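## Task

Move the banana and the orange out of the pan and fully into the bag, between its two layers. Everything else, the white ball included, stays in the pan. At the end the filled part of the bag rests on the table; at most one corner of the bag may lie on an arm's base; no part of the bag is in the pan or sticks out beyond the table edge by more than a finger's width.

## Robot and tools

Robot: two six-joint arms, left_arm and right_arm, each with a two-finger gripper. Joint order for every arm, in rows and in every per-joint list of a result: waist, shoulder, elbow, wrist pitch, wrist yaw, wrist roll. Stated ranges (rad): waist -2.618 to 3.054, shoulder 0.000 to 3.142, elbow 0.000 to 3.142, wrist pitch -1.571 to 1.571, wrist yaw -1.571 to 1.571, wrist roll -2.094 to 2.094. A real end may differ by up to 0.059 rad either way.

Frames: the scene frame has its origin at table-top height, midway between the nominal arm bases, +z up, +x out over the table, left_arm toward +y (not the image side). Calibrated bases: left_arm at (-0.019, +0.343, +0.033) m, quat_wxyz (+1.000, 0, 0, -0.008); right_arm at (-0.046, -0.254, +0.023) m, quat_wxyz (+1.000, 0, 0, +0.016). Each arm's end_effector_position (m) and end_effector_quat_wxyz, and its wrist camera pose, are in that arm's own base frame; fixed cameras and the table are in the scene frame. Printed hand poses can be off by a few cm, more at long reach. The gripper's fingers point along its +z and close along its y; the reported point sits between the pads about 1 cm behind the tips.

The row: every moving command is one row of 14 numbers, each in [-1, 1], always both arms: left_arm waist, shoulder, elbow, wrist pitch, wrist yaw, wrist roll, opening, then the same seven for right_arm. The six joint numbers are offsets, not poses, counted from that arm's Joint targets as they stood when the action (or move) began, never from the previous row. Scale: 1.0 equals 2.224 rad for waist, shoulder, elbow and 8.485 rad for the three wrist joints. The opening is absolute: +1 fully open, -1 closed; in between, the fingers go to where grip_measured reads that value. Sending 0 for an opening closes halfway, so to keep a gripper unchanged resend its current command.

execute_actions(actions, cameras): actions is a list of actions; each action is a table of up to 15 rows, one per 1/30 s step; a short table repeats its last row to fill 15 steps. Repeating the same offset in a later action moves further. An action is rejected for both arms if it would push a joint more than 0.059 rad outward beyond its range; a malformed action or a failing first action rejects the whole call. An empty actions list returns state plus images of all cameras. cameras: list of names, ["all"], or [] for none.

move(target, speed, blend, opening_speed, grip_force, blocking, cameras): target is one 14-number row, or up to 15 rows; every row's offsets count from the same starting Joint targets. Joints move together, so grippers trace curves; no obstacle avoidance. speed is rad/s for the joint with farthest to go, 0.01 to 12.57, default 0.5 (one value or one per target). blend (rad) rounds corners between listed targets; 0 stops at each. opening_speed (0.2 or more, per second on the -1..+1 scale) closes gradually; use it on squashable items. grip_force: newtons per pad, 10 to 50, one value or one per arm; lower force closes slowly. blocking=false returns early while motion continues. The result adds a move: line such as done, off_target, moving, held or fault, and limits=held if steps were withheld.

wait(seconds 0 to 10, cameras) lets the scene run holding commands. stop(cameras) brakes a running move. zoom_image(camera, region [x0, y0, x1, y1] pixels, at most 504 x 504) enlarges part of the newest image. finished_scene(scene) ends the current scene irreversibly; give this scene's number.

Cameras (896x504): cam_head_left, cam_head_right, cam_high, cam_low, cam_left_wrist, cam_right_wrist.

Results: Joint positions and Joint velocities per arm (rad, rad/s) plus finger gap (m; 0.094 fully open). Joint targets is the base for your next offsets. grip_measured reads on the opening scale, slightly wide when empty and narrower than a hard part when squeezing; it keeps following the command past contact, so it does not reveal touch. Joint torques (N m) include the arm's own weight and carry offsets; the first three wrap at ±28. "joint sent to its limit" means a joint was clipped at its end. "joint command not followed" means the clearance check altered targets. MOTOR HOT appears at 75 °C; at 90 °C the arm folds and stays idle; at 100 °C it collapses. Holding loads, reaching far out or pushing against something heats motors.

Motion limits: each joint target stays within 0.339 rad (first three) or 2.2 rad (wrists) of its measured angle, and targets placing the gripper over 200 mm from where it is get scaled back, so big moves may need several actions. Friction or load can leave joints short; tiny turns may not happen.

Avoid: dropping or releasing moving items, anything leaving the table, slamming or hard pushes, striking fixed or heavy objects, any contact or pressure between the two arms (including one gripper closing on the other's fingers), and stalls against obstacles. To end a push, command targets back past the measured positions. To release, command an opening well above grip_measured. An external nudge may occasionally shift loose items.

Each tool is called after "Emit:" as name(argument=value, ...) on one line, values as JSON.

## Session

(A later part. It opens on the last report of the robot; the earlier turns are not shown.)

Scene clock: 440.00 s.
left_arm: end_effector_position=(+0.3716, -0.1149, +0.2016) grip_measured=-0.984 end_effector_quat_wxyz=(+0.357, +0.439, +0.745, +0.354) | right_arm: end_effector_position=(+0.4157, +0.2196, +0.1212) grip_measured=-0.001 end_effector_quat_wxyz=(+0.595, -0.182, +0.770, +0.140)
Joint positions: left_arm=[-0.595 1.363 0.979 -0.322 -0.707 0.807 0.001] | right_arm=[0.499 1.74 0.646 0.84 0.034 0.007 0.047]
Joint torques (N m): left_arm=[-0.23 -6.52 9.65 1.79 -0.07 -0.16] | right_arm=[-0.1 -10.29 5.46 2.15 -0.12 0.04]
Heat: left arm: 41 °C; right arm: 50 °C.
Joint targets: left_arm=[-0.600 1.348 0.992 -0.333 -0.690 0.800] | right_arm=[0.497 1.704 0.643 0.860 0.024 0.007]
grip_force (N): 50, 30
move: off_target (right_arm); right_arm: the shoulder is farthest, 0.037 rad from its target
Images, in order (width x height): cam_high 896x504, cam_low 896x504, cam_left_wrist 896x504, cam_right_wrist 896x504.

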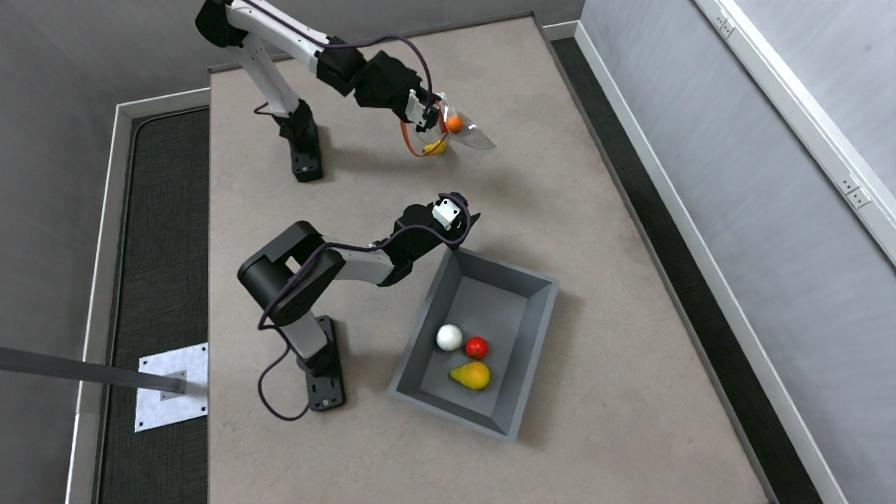

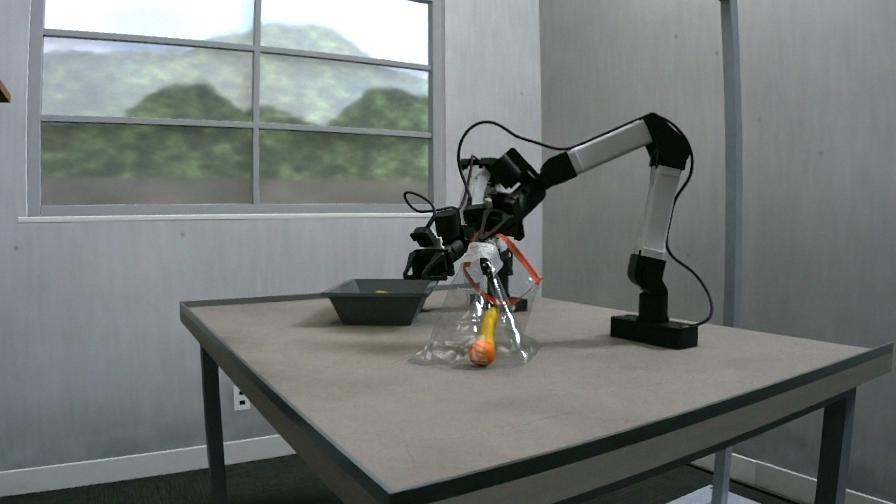

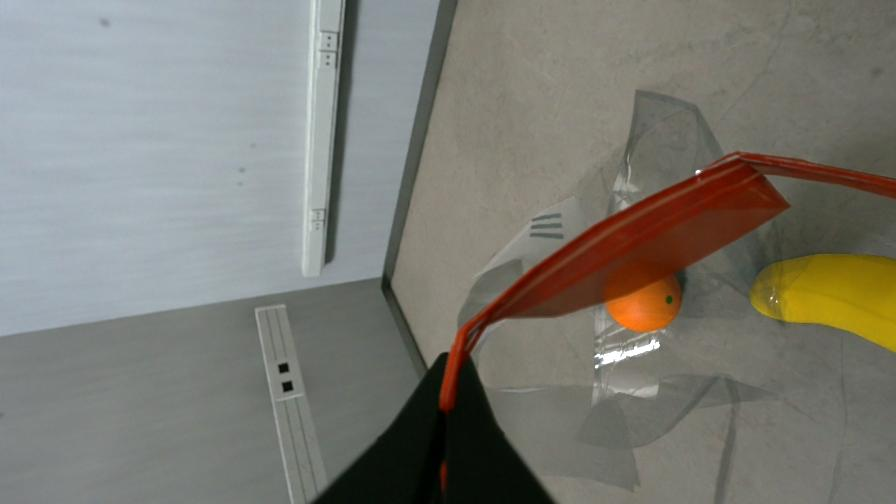

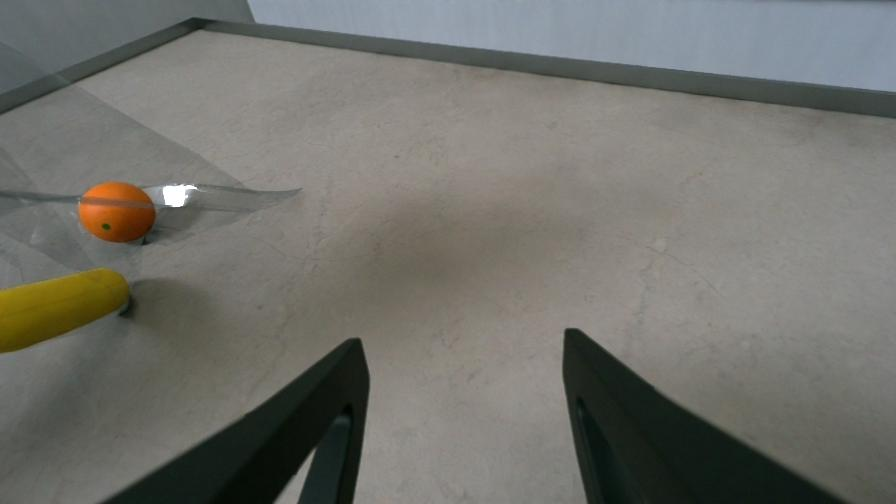

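Emit:
move(target=[0,0,0,0,0,0,-1,0.15,-0.1974,0,-0.0955,0,0,0.0], speed=0.6, cameras=["cam_right_wrist","cam_high"])

Emit:
zoom_image(camera="cam_right_wrist", region=[270, 0, 650, 340])

Scene clock: 443.90 s.
left_arm: end_effector_position=(+0.3716, -0.1149, +0.2016) grip_measured=-0.984 end_effector_quat_wxyz=(+0.357, +0.439, +0.745, +0.354) | right_arm: end_effector_position=(+0.2645, +0.2780, +0.1297) grip_measured=-0.001 end_effector_quat_wxyz=(+0.435, -0.344, +0.813, +0.177)
Joint positions: left_arm=[-0.595 1.363 0.979 -0.322 -0.707 0.807 0.001] | right_arm=[0.824 1.287 0.646 0.046 0.032 0.007 0.047]
Joint torques (N m): left_arm=[-0.2 -6.56 9.65 1.8 -0.07 -0.15] | right_arm=[0.68 -6.37 6.83 1.86 -0.09 0.04]
Heat: left arm: 41 °C; right arm: 49 °C.
Joint targets: left_arm=[-0.600 1.348 0.992 -0.333 -0.690 0.800] | right_arm=[0.831 1.265 0.643 0.050 0.024 0.007]
grip_force (N): 50, 30
move: done
Images, in order (width x height): cam_high 896x504, cam_right_wrist 896x504.

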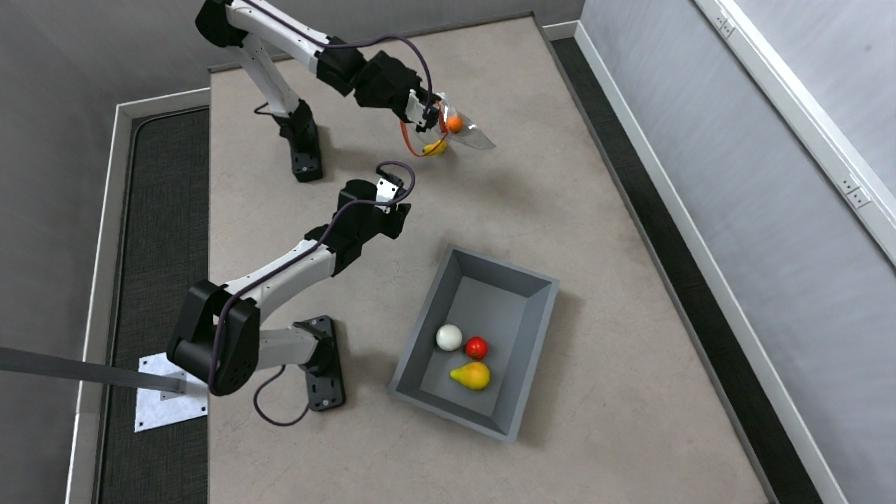

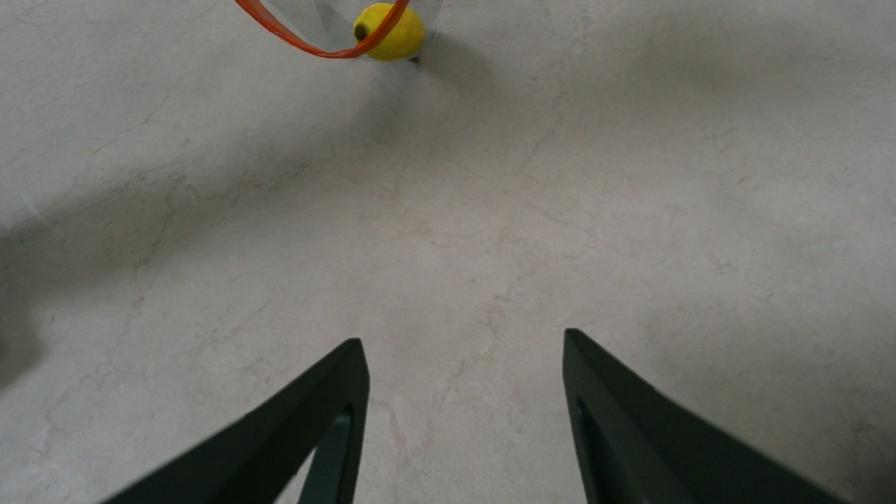

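Scaled by 1.326 from the camera's 896x504 image, which has a finer 1280x720 frame.

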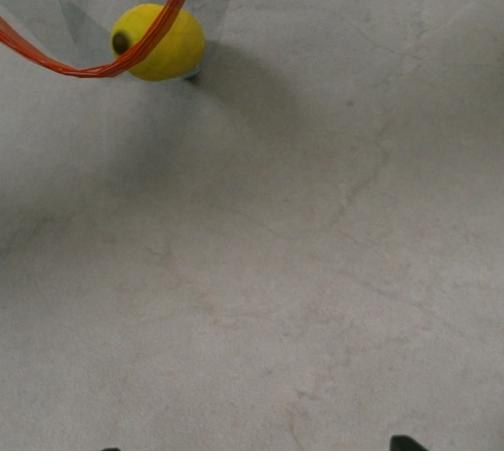

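Emit:
move(target=[0,-0.0585,0,0,0,0,-1,0.02,0,0,0.04,0,0,0.0], speed=0.15, cameras=["cam_right_wrist","cam_high","cam_low","cam_left_wrist"])

Emit:
zoom_image(camera="cam_low", region=[420, 200, 600, 380])

Emit:
zoom_image(camera="cam_high", region=[395, 70, 505, 170])

Scene clock: 447.27 s.
left_arm: end_effector_position=(+0.3599, -0.1070, +0.2451) grip_measured=-0.984 end_effector_quat_wxyz=(+0.411, +0.407, +0.737, +0.350) | right_arm: end_effector_position=(+0.2737, +0.3147, +0.2016) grip_measured=-0.001 end_effector_quat_wxyz=(+0.552, -0.324, +0.728, +0.245)
Joint positions: left_arm=[-0.595 1.236 0.979 -0.323 -0.706 0.807 0.001] | right_arm=[0.868 1.287 0.646 0.367 0.032 0.007 0.047]
Joint torques (N m): left_arm=[-0.18 -5.81 9.83 1.95 -0.04 -0.16] | right_arm=[0.76 -6.54 6.99 2.17 -0.09 0.04]
Heat: left arm: 41 °C; right arm: 48 °C.
Joint targets: left_arm=[-0.600 1.218 0.992 -0.333 -0.690 0.800] | right_arm=[0.875 1.265 0.643 0.389 0.024 0.007]
grip_force (N): 50, 30
move: done
Images, in order (width x height): cam_high 896x504, cam_low 896x504, cam_left_wrist 896x504, cam_right_wrist 896x504.

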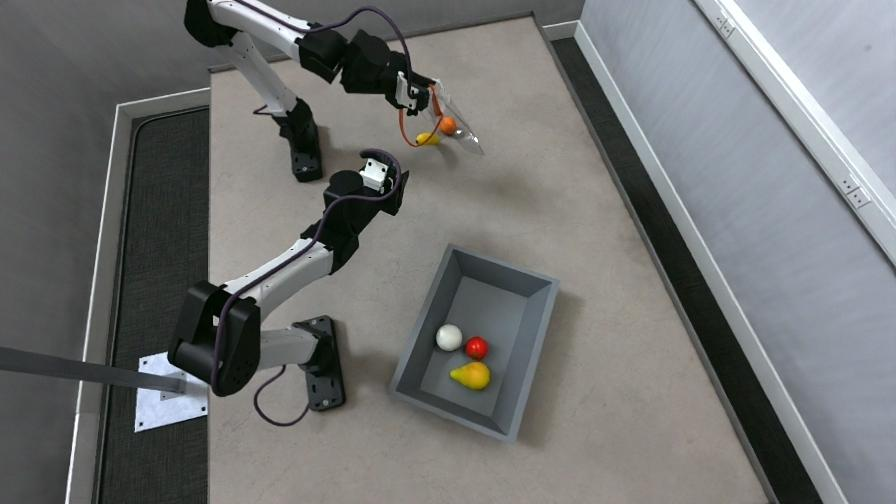

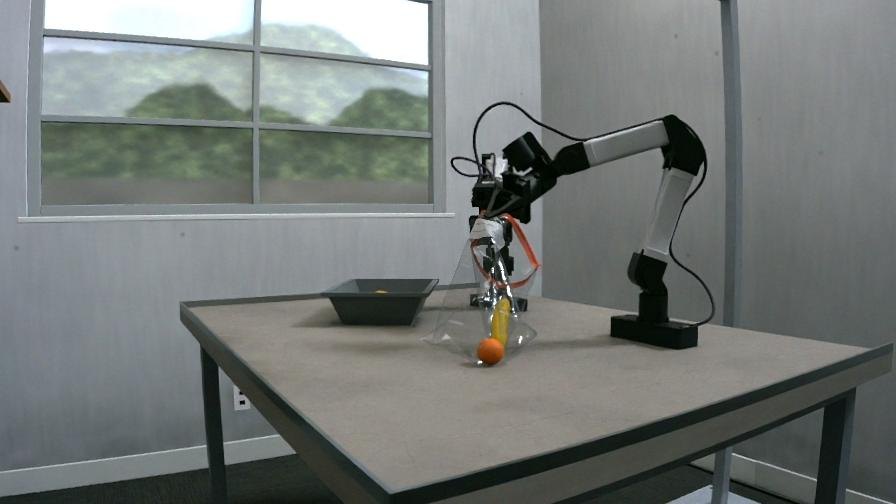

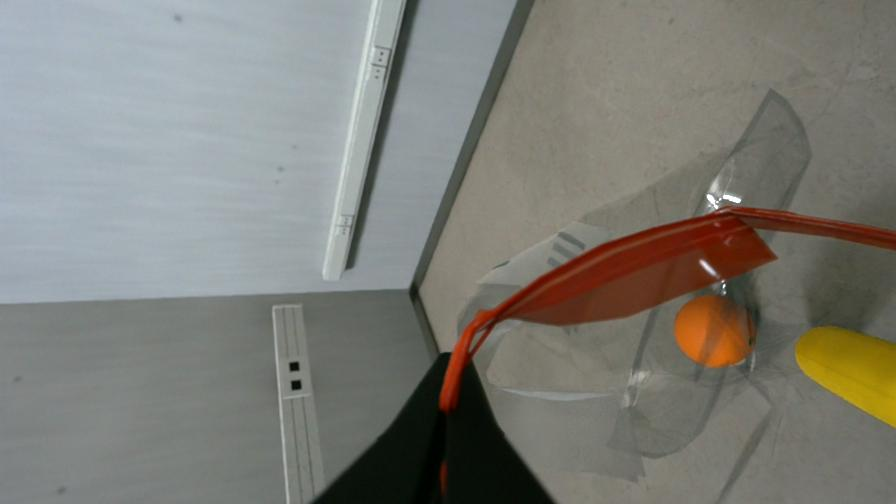

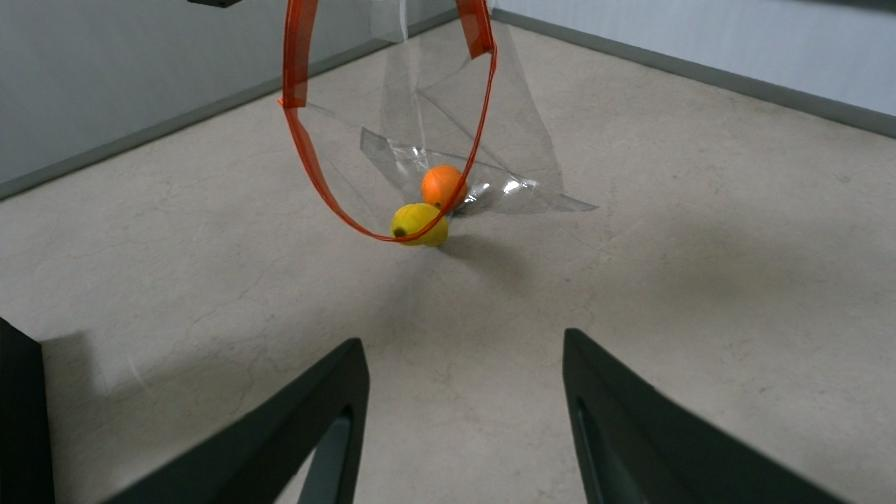

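Scaled by 2.800 from the camera's 896x504 image, which has a finer 1280x720 frame.

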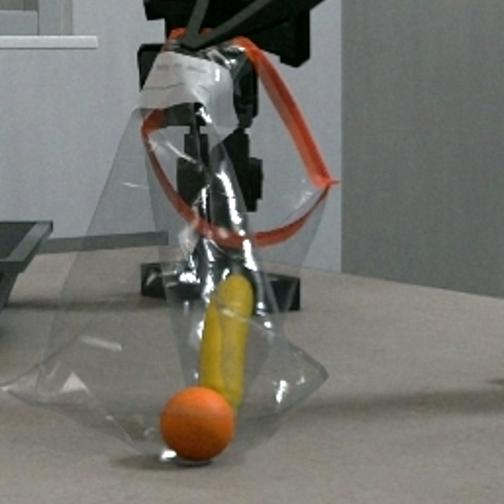

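Scaled by 4.582 from the camera's 896x504 image, which has a finer 1280x720 frame.

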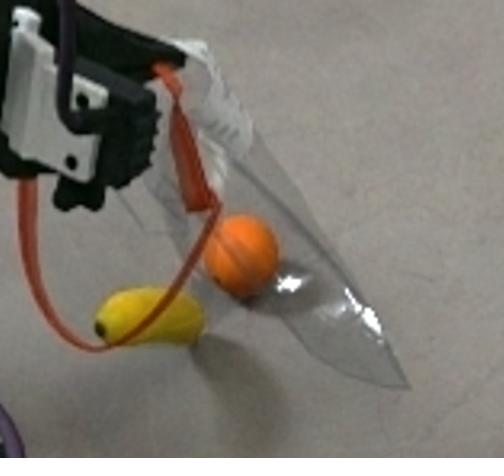

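Emit:
move(target=[0.0603,0.192,0.1731,0.0005,-0.0012,0,-1,-0.2,0,0,0,0,0,0.0], speed=0.25, cameras=["cam_right_wrist","cam_high","cam_low","cam_left_wrist"])

Emit:
zoom_image(camera="cam_low", region=[400, 200, 580, 380])

Emit:
zoom_image(camera="cam_high", region=[395, 70, 525, 180])

Scene clock: 451.47 s.
left_arm: end_effector_position=(+0.4588, -0.1073, +0.2478) grip_measured=-0.984 end_effector_quat_wxyz=(+0.376, +0.368, +0.763, +0.375) | right_arm: end_effector_position=(+0.3803, +0.1713, +0.2018) grip_measured=-0.001 end_effector_quat_wxyz=(+0.592, -0.160, +0.780, +0.121)
Joint positions: left_arm=[-0.472 1.633 1.35 -0.328 -0.706 0.807 0.001] | right_arm=[0.436 1.287 0.646 0.368 0.03 0.007 0.047]
Joint torques (N m): left_arm=[0.66 -6.98 11.17 2.02 -0.14 -0.16] | right_arm=[-0.5 -6.53 6.98 2.16 -0.08 0.04]
Heat: left arm: 41 °C; right arm: 47 °C.
Joint targets: left_arm=[-0.466 1.646 1.377 -0.329 -0.700 0.800] | right_arm=[0.430 1.265 0.643 0.389 0.025 0.007]
grip_force (N): 50, 30
move: done
Images, in order (width x height): cam_high 896x504, cam_low 896x504, cam_left_wrist 896x504, cam_right_wrist 896x504.

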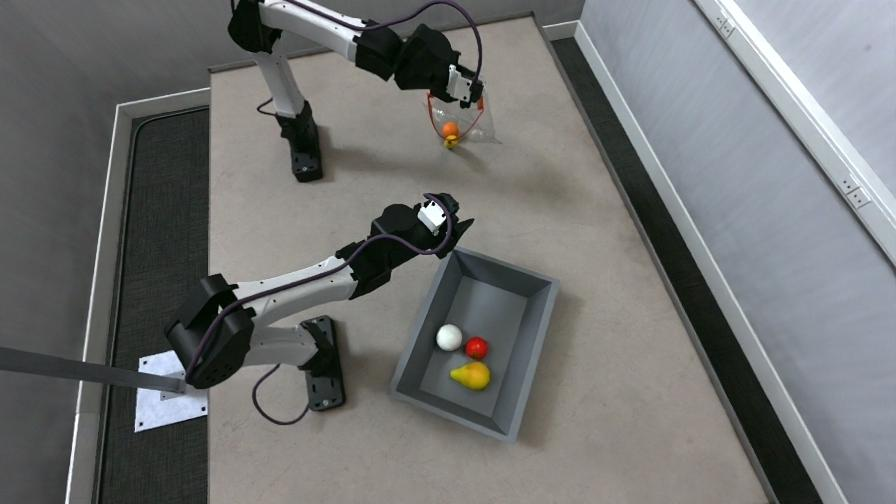

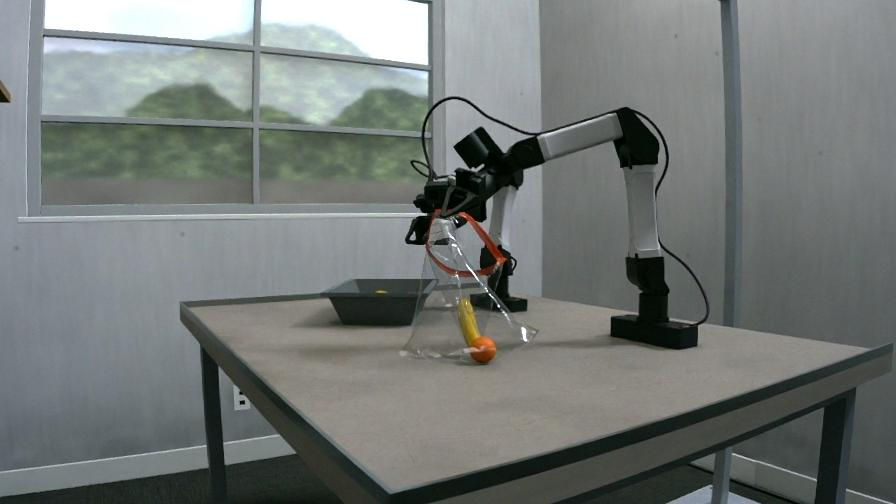

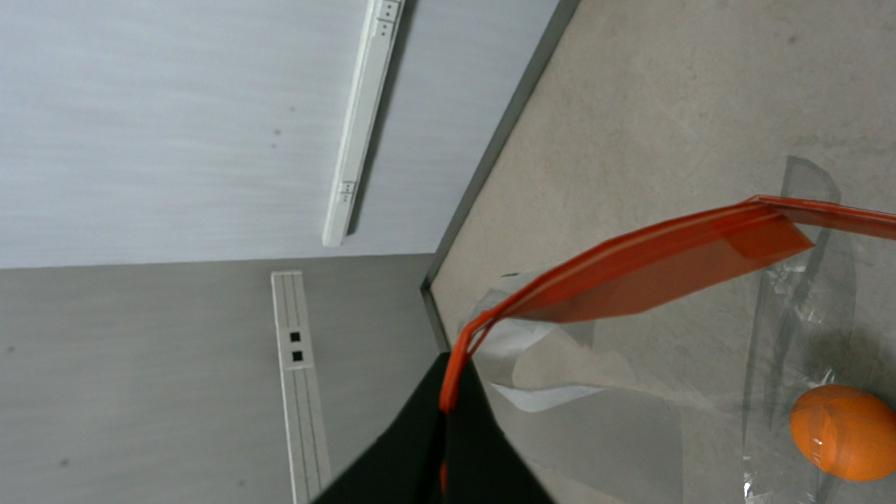

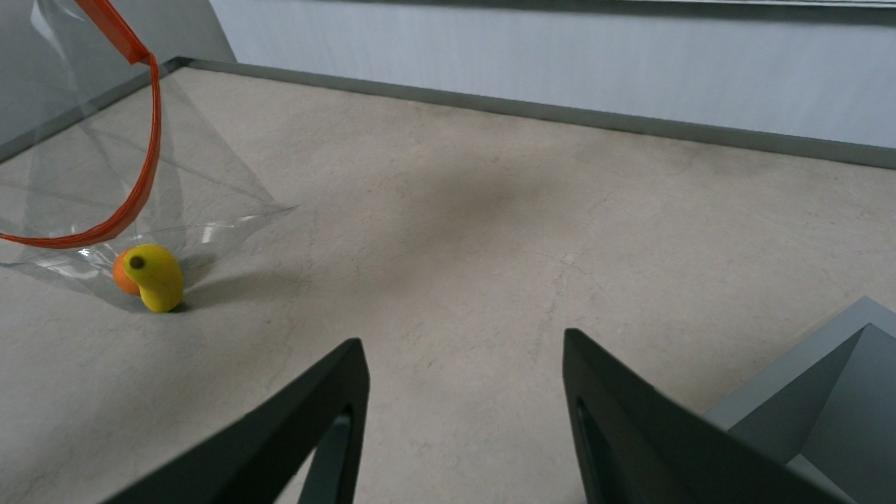

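Scaled by 2.800 from the camera's 896x504 image, which has a finer 1280x720 frame.

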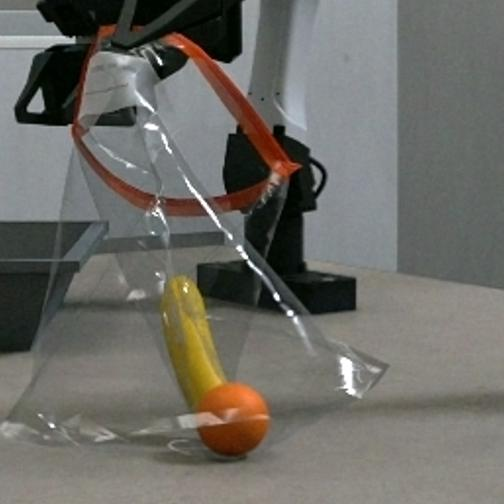

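Scaled by 3.877 from the camera's 896x504 image, which has a finer 1280x720 frame.

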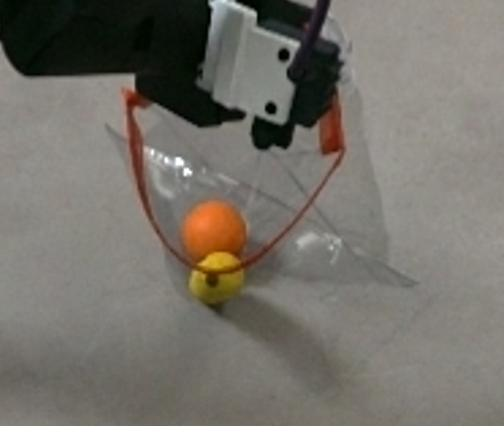

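Emit:
move(target=[[-0.1376,-0.1079,-0.1714,0.0185,-0.0118,0,-1,-0.418,0,0,0,0,0,0.0],[-0.2356,-0.0116,-0.2407,0.0587,-0.0236,0,-1,-0.418,0,0,0,0,0,0.0]], speed=[0.5,0.3], blend=[0.05,0], cameras=["cam_high","cam_low","cam_left_wrist"])

Emit:
zoom_image(camera="cam_low", region=[400, 200, 580, 380])

Emit:
zoom_image(camera="cam_high", region=[385, 70, 525, 210])

Scene clock: 456.93 s.
left_arm: end_effector_position=(+0.3337, -0.2598, +0.1480) grip_measured=-0.984 end_effector_quat_wxyz=(+0.453, +0.500, +0.655, +0.340) | right_arm: end_effector_position=(+0.3652, -0.2016, +0.2018) grip_measured=-0.001 end_effector_quat_wxyz=(+0.584, +0.205, +0.770, -0.156)
Joint positions: left_arm=[-0.986 1.609 0.85 0.158 -0.885 0.807 0.001] | right_arm=[-0.493 1.287 0.646 0.368 0.027 0.007 0.047]
Joint torques (N m): left_arm=[-0.12 -6.15 6.78 2.09 -0.4 -0.17] | right_arm=[-0.55 -6.53 6.98 2.16 -0.05 0.04]
Heat: left arm: 42 °C; right arm: 46 °C.
Joint targets: left_arm=[-0.990 1.619 0.842 0.169 -0.901 0.800] | right_arm=[-0.499 1.265 0.643 0.389 0.024 0.007]
grip_force (N): 50, 30
move: done
Images, in order (width x height): cam_high 896x504, cam_low 896x504, cam_left_wrist 896x504.

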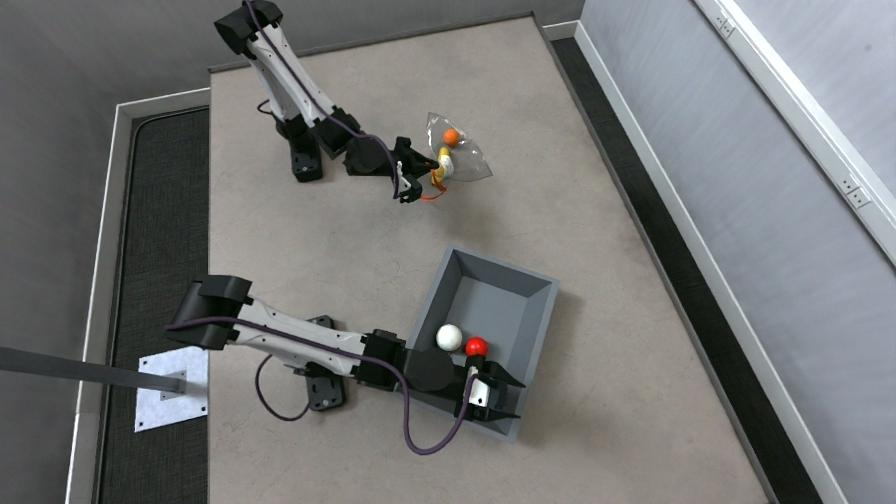

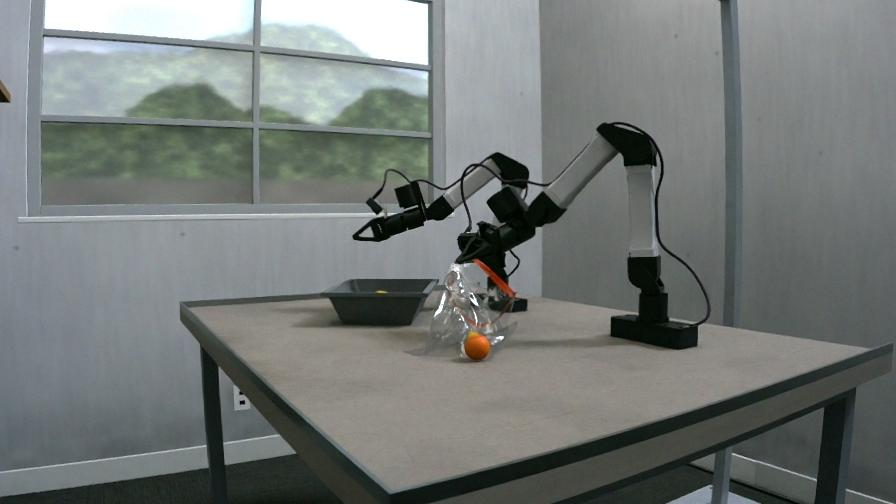

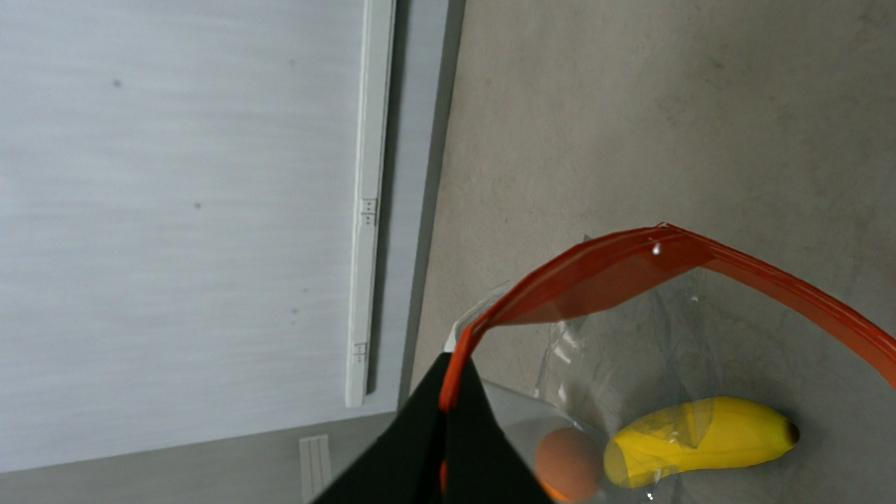

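Scaled by 2.800 from the camera's 896x504 image, which has a finer 1280x720 frame.

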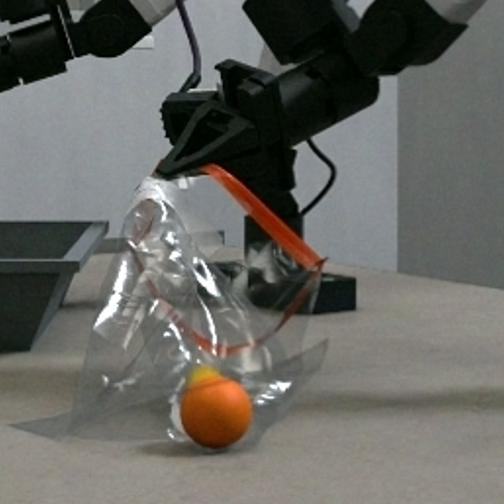

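Scaled by 3.600 from the camera's 896x504 image, which has a finer 1280x720 frame.

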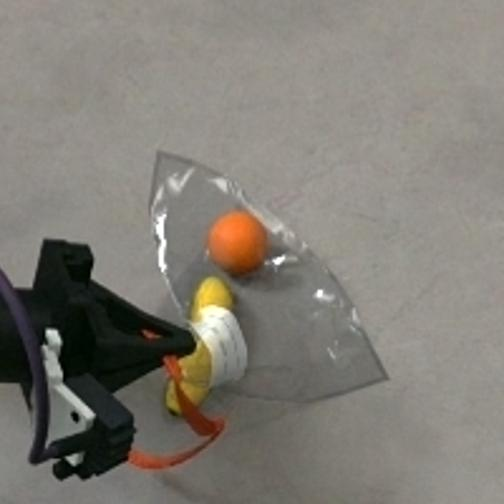

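Emit:
move(target=[[-0.0315,0.1187,-0.0445,0.0447,0,0,-1,0,0,0,0,0,0,0.0],[-0.0535,0.2158,-0.0394,0.0679,0,0,-1,0,0,0,0,0,0,0.0]], speed=0.25, blend=[0.05,0], cameras=["cam_high","cam_low","cam_left_wrist"])

Emit:
zoom_image(camera="cam_low", region=[400, 200, 580, 380])

Emit:
zoom_image(camera="cam_high", region=[385, 100, 525, 240])

Scene clock: 460.87 s.
left_arm: end_effector_position=(+0.3095, -0.3127, +0.0168) grip_measured=-0.984 end_effector_quat_wxyz=(+0.475, +0.534, +0.625, +0.313) | right_arm: end_effector_position=(+0.3652, -0.2016, +0.2018) grip_measured=-0.001 end_effector_quat_wxyz=(+0.584, +0.205, +0.770, -0.156)
Joint positions: left_arm=[-1.102 2.085 0.755 0.737 -0.888 0.807 0.001] | right_arm=[-0.493 1.287 0.646 0.368 0.027 0.007 0.047]
Joint torques (N m): left_arm=[-0.28 -7.68 4.77 2.06 -0.37 -0.15] | right_arm=[-0.54 -6.53 6.98 2.16 -0.05 0.04]
Heat: left arm: 41 °C; right arm: 45 °C.
Joint targets: left_arm=[-1.109 2.099 0.754 0.745 -0.901 0.800] | right_arm=[-0.499 1.265 0.643 0.389 0.024 0.007]
grip_force (N): 50, 30
move: done
Images, in order (width x height): cam_high 896x504, cam_low 896x504, cam_left_wrist 896x504.

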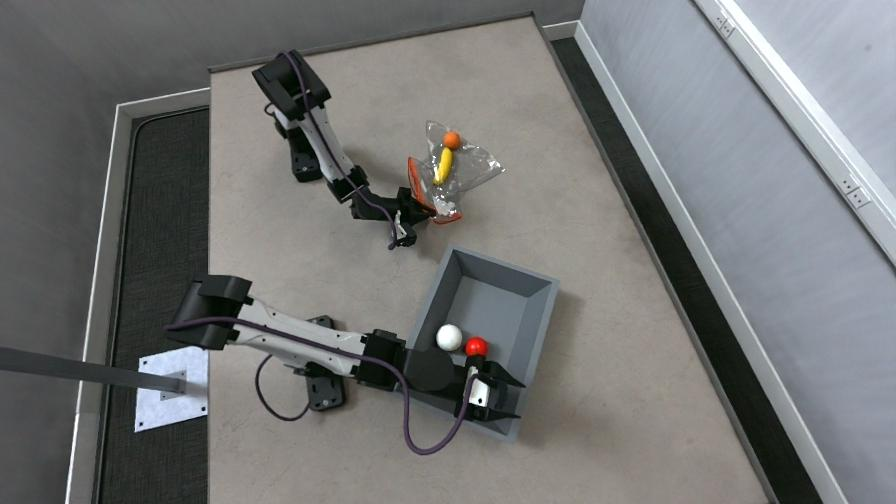

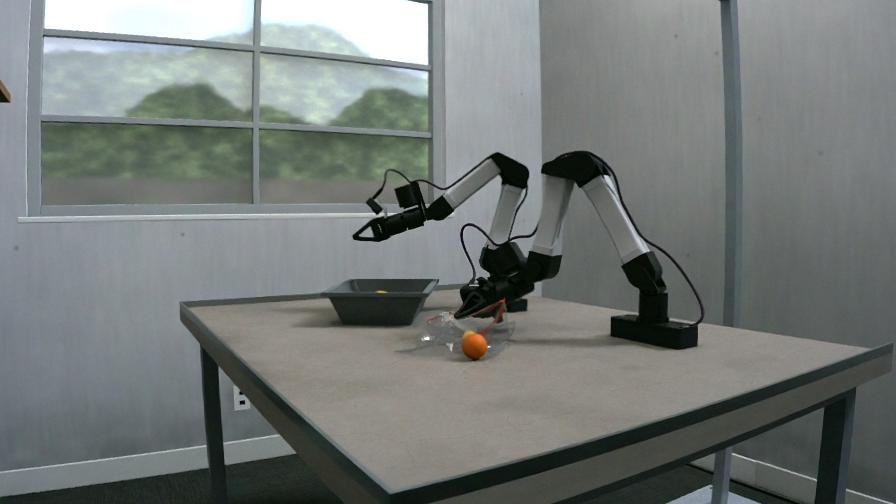

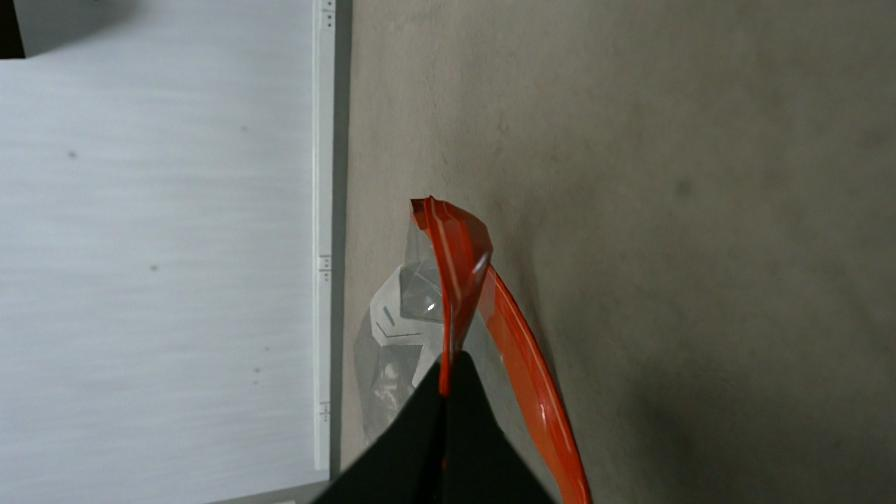

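Scaled by 2.800 from the camera's 896x504 image, which has a finer 1280x720 frame.

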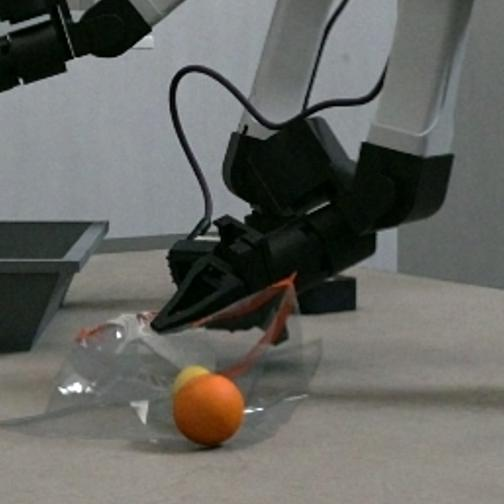

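Scaled by 3.600 from the camera's 896x504 image, which has a finer 1280x720 frame.

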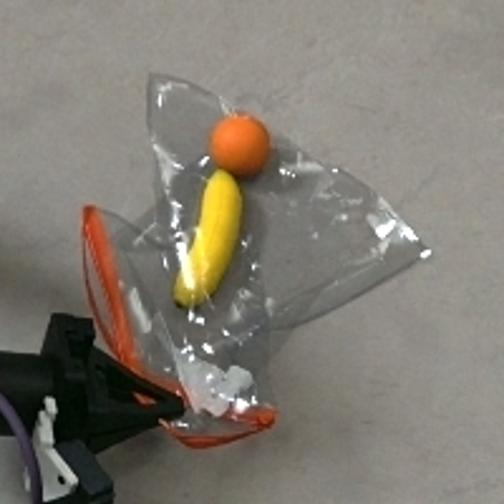

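Emit:
move(target=[[0,0.022,0,0,0,0,-1,0,0,0,0,0,0,0.0],[0,0.022,0,0,0,0,-0.5,0,0,0,0,0,0,0.0],[0,-0.1367,-0.089,-0.0094,0,0,-0.5,0,0,0,0,0,0,0.0],[0,-0.33,-0.089,-0.0094,0,0,-0.5,0,0,0,0,0,0,0.0]], speed=[0.15,0.15,0.25,0.5], blend=[0,0,0.03,0], opening_speed=0.5, cameras=["cam_high","cam_low","cam_left_wrist","cam_head_left"])

Emit:
zoom_image(camera="cam_low", region=[400, 200, 580, 380])

Emit:
zoom_image(camera="cam_high", region=[385, 100, 525, 240])

Scene clock: 466.10 s.
left_arm: end_effector_position=(+0.2843, -0.2627, +0.2103) grip_measured=-0.502 end_effector_quat_wxyz=(+0.634, +0.393, +0.624, +0.233) | right_arm: end_effector_position=(+0.3652, -0.2016, +0.2018) grip_measured=-0.001 end_effector_quat_wxyz=(+0.584, +0.205, +0.770, -0.156)
Joint positions: left_arm=[-1.102 1.376 0.562 0.675 -0.888 0.807 0.023] | right_arm=[-0.493 1.287 0.646 0.368 0.027 0.007 0.047]
Joint torques (N m): left_arm=[-0.24 -5.59 6.89 2.07 -0.18 -0.15] | right_arm=[-0.54 -6.53 6.98 2.16 -0.04 0.04]
Heat: left arm: 41 °C; right arm: 45 °C.
Joint targets: left_arm=[-1.109 1.366 0.556 0.665 -0.901 0.800] | right_arm=[-0.499 1.265 0.643 0.389 0.024 0.007]
grip_force (N): 50, 30
move: done
Images, in order (width x height): cam_head_left 896x504, cam_high 896x504, cam_low 896x504, cam_left_wrist 896x504.

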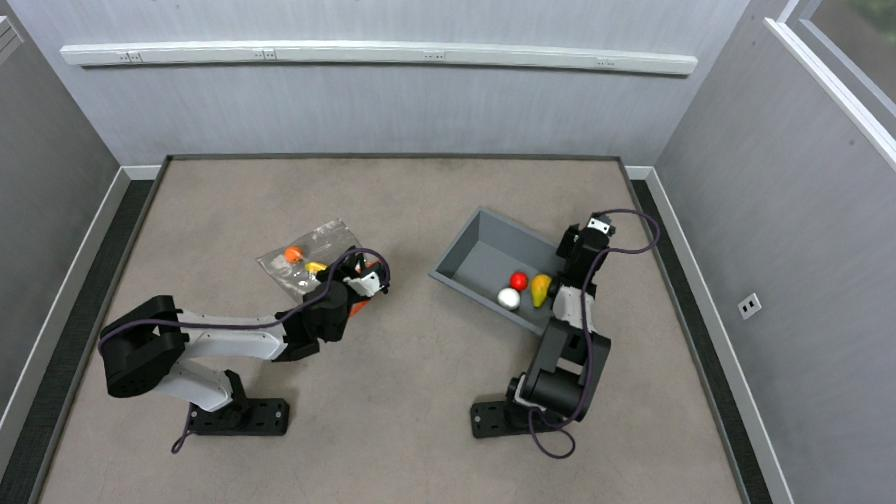

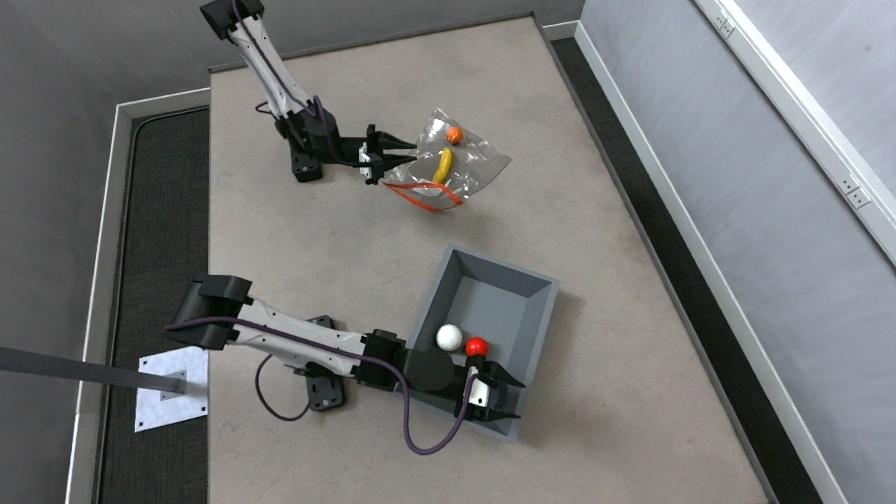

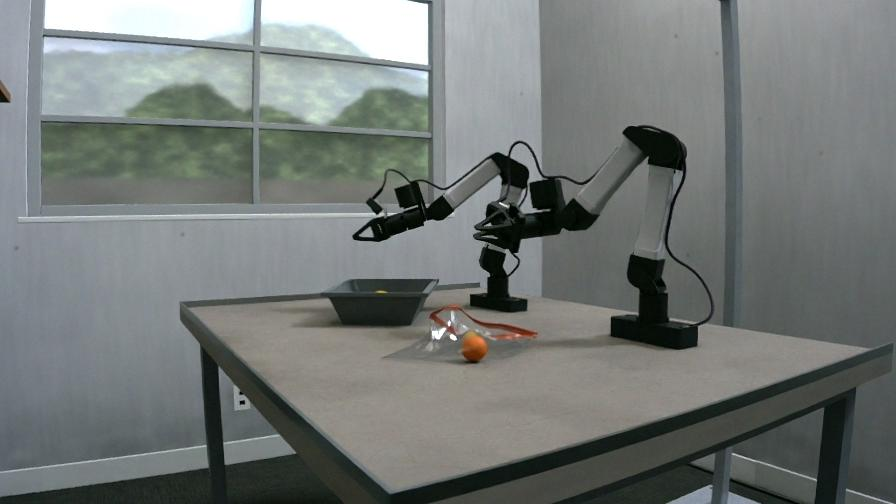

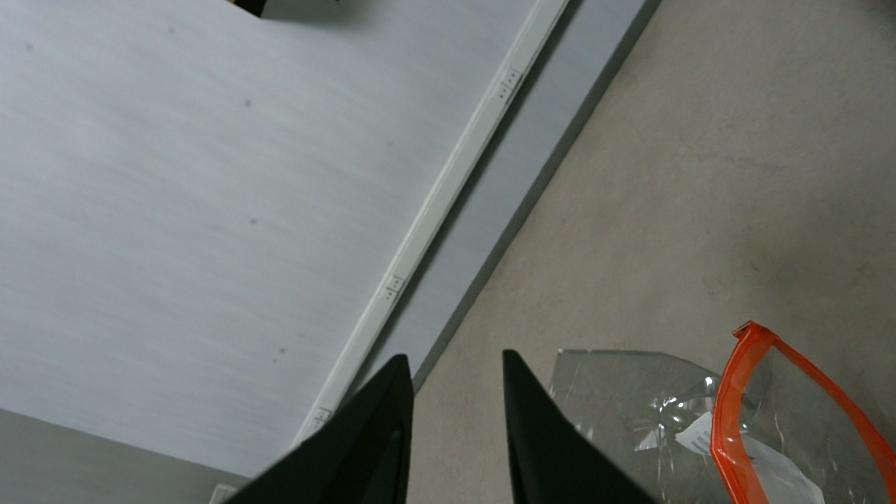

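Scaled by 2.800 from the camera's 896x504 image, which has a finer 1280x720 frame.

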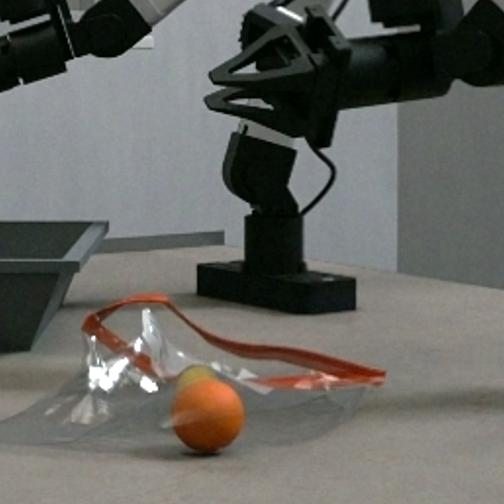

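Scaled by 3.600 from the camera's 896x504 image, which has a finer 1280x720 frame.

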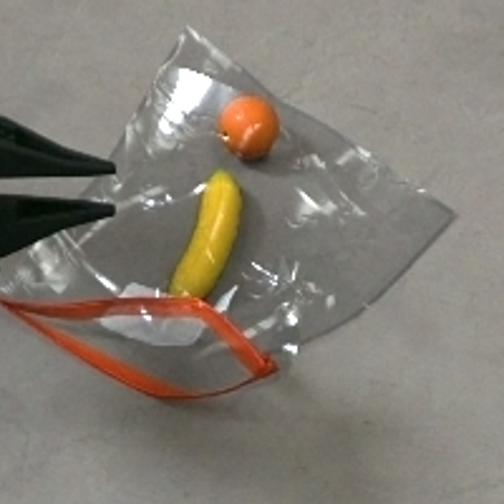

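Emit:
zoom_image(camera="cam_head_left", region=[240, 200, 400, 330])

Emit:
zoom_image(camera="cam_low", region=[410, 280, 550, 380])

Emit:
zoom_image(camera="cam_high", region=[410, 110, 500, 220])

Scaled by 3.150 from the camera's 896x504 image, which has a finer 1280x720 frame.

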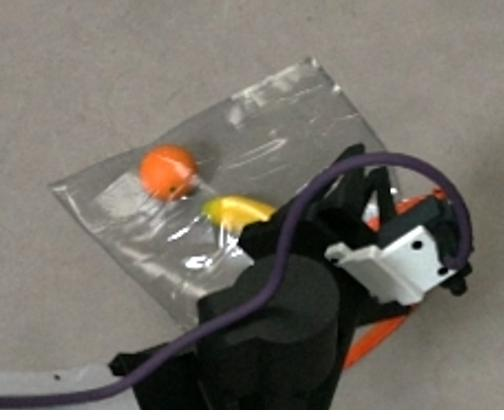

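Scaled by 3.600 from the camera's 896x504 image, which has a finer 1280x720 frame.

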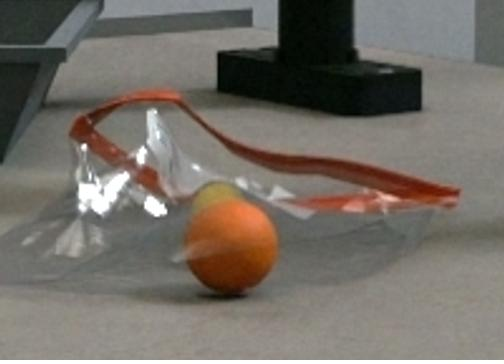

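Scaled by 4.582 from the camera's 896x504 image, which has a finer 1280x720 frame.

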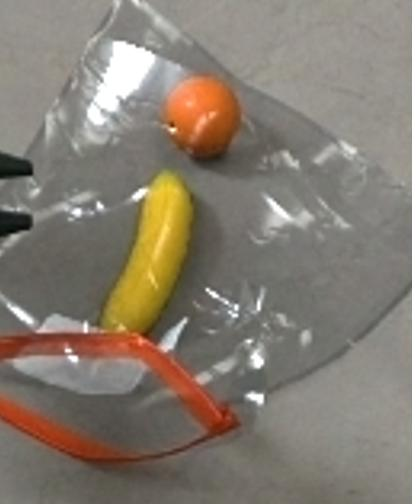

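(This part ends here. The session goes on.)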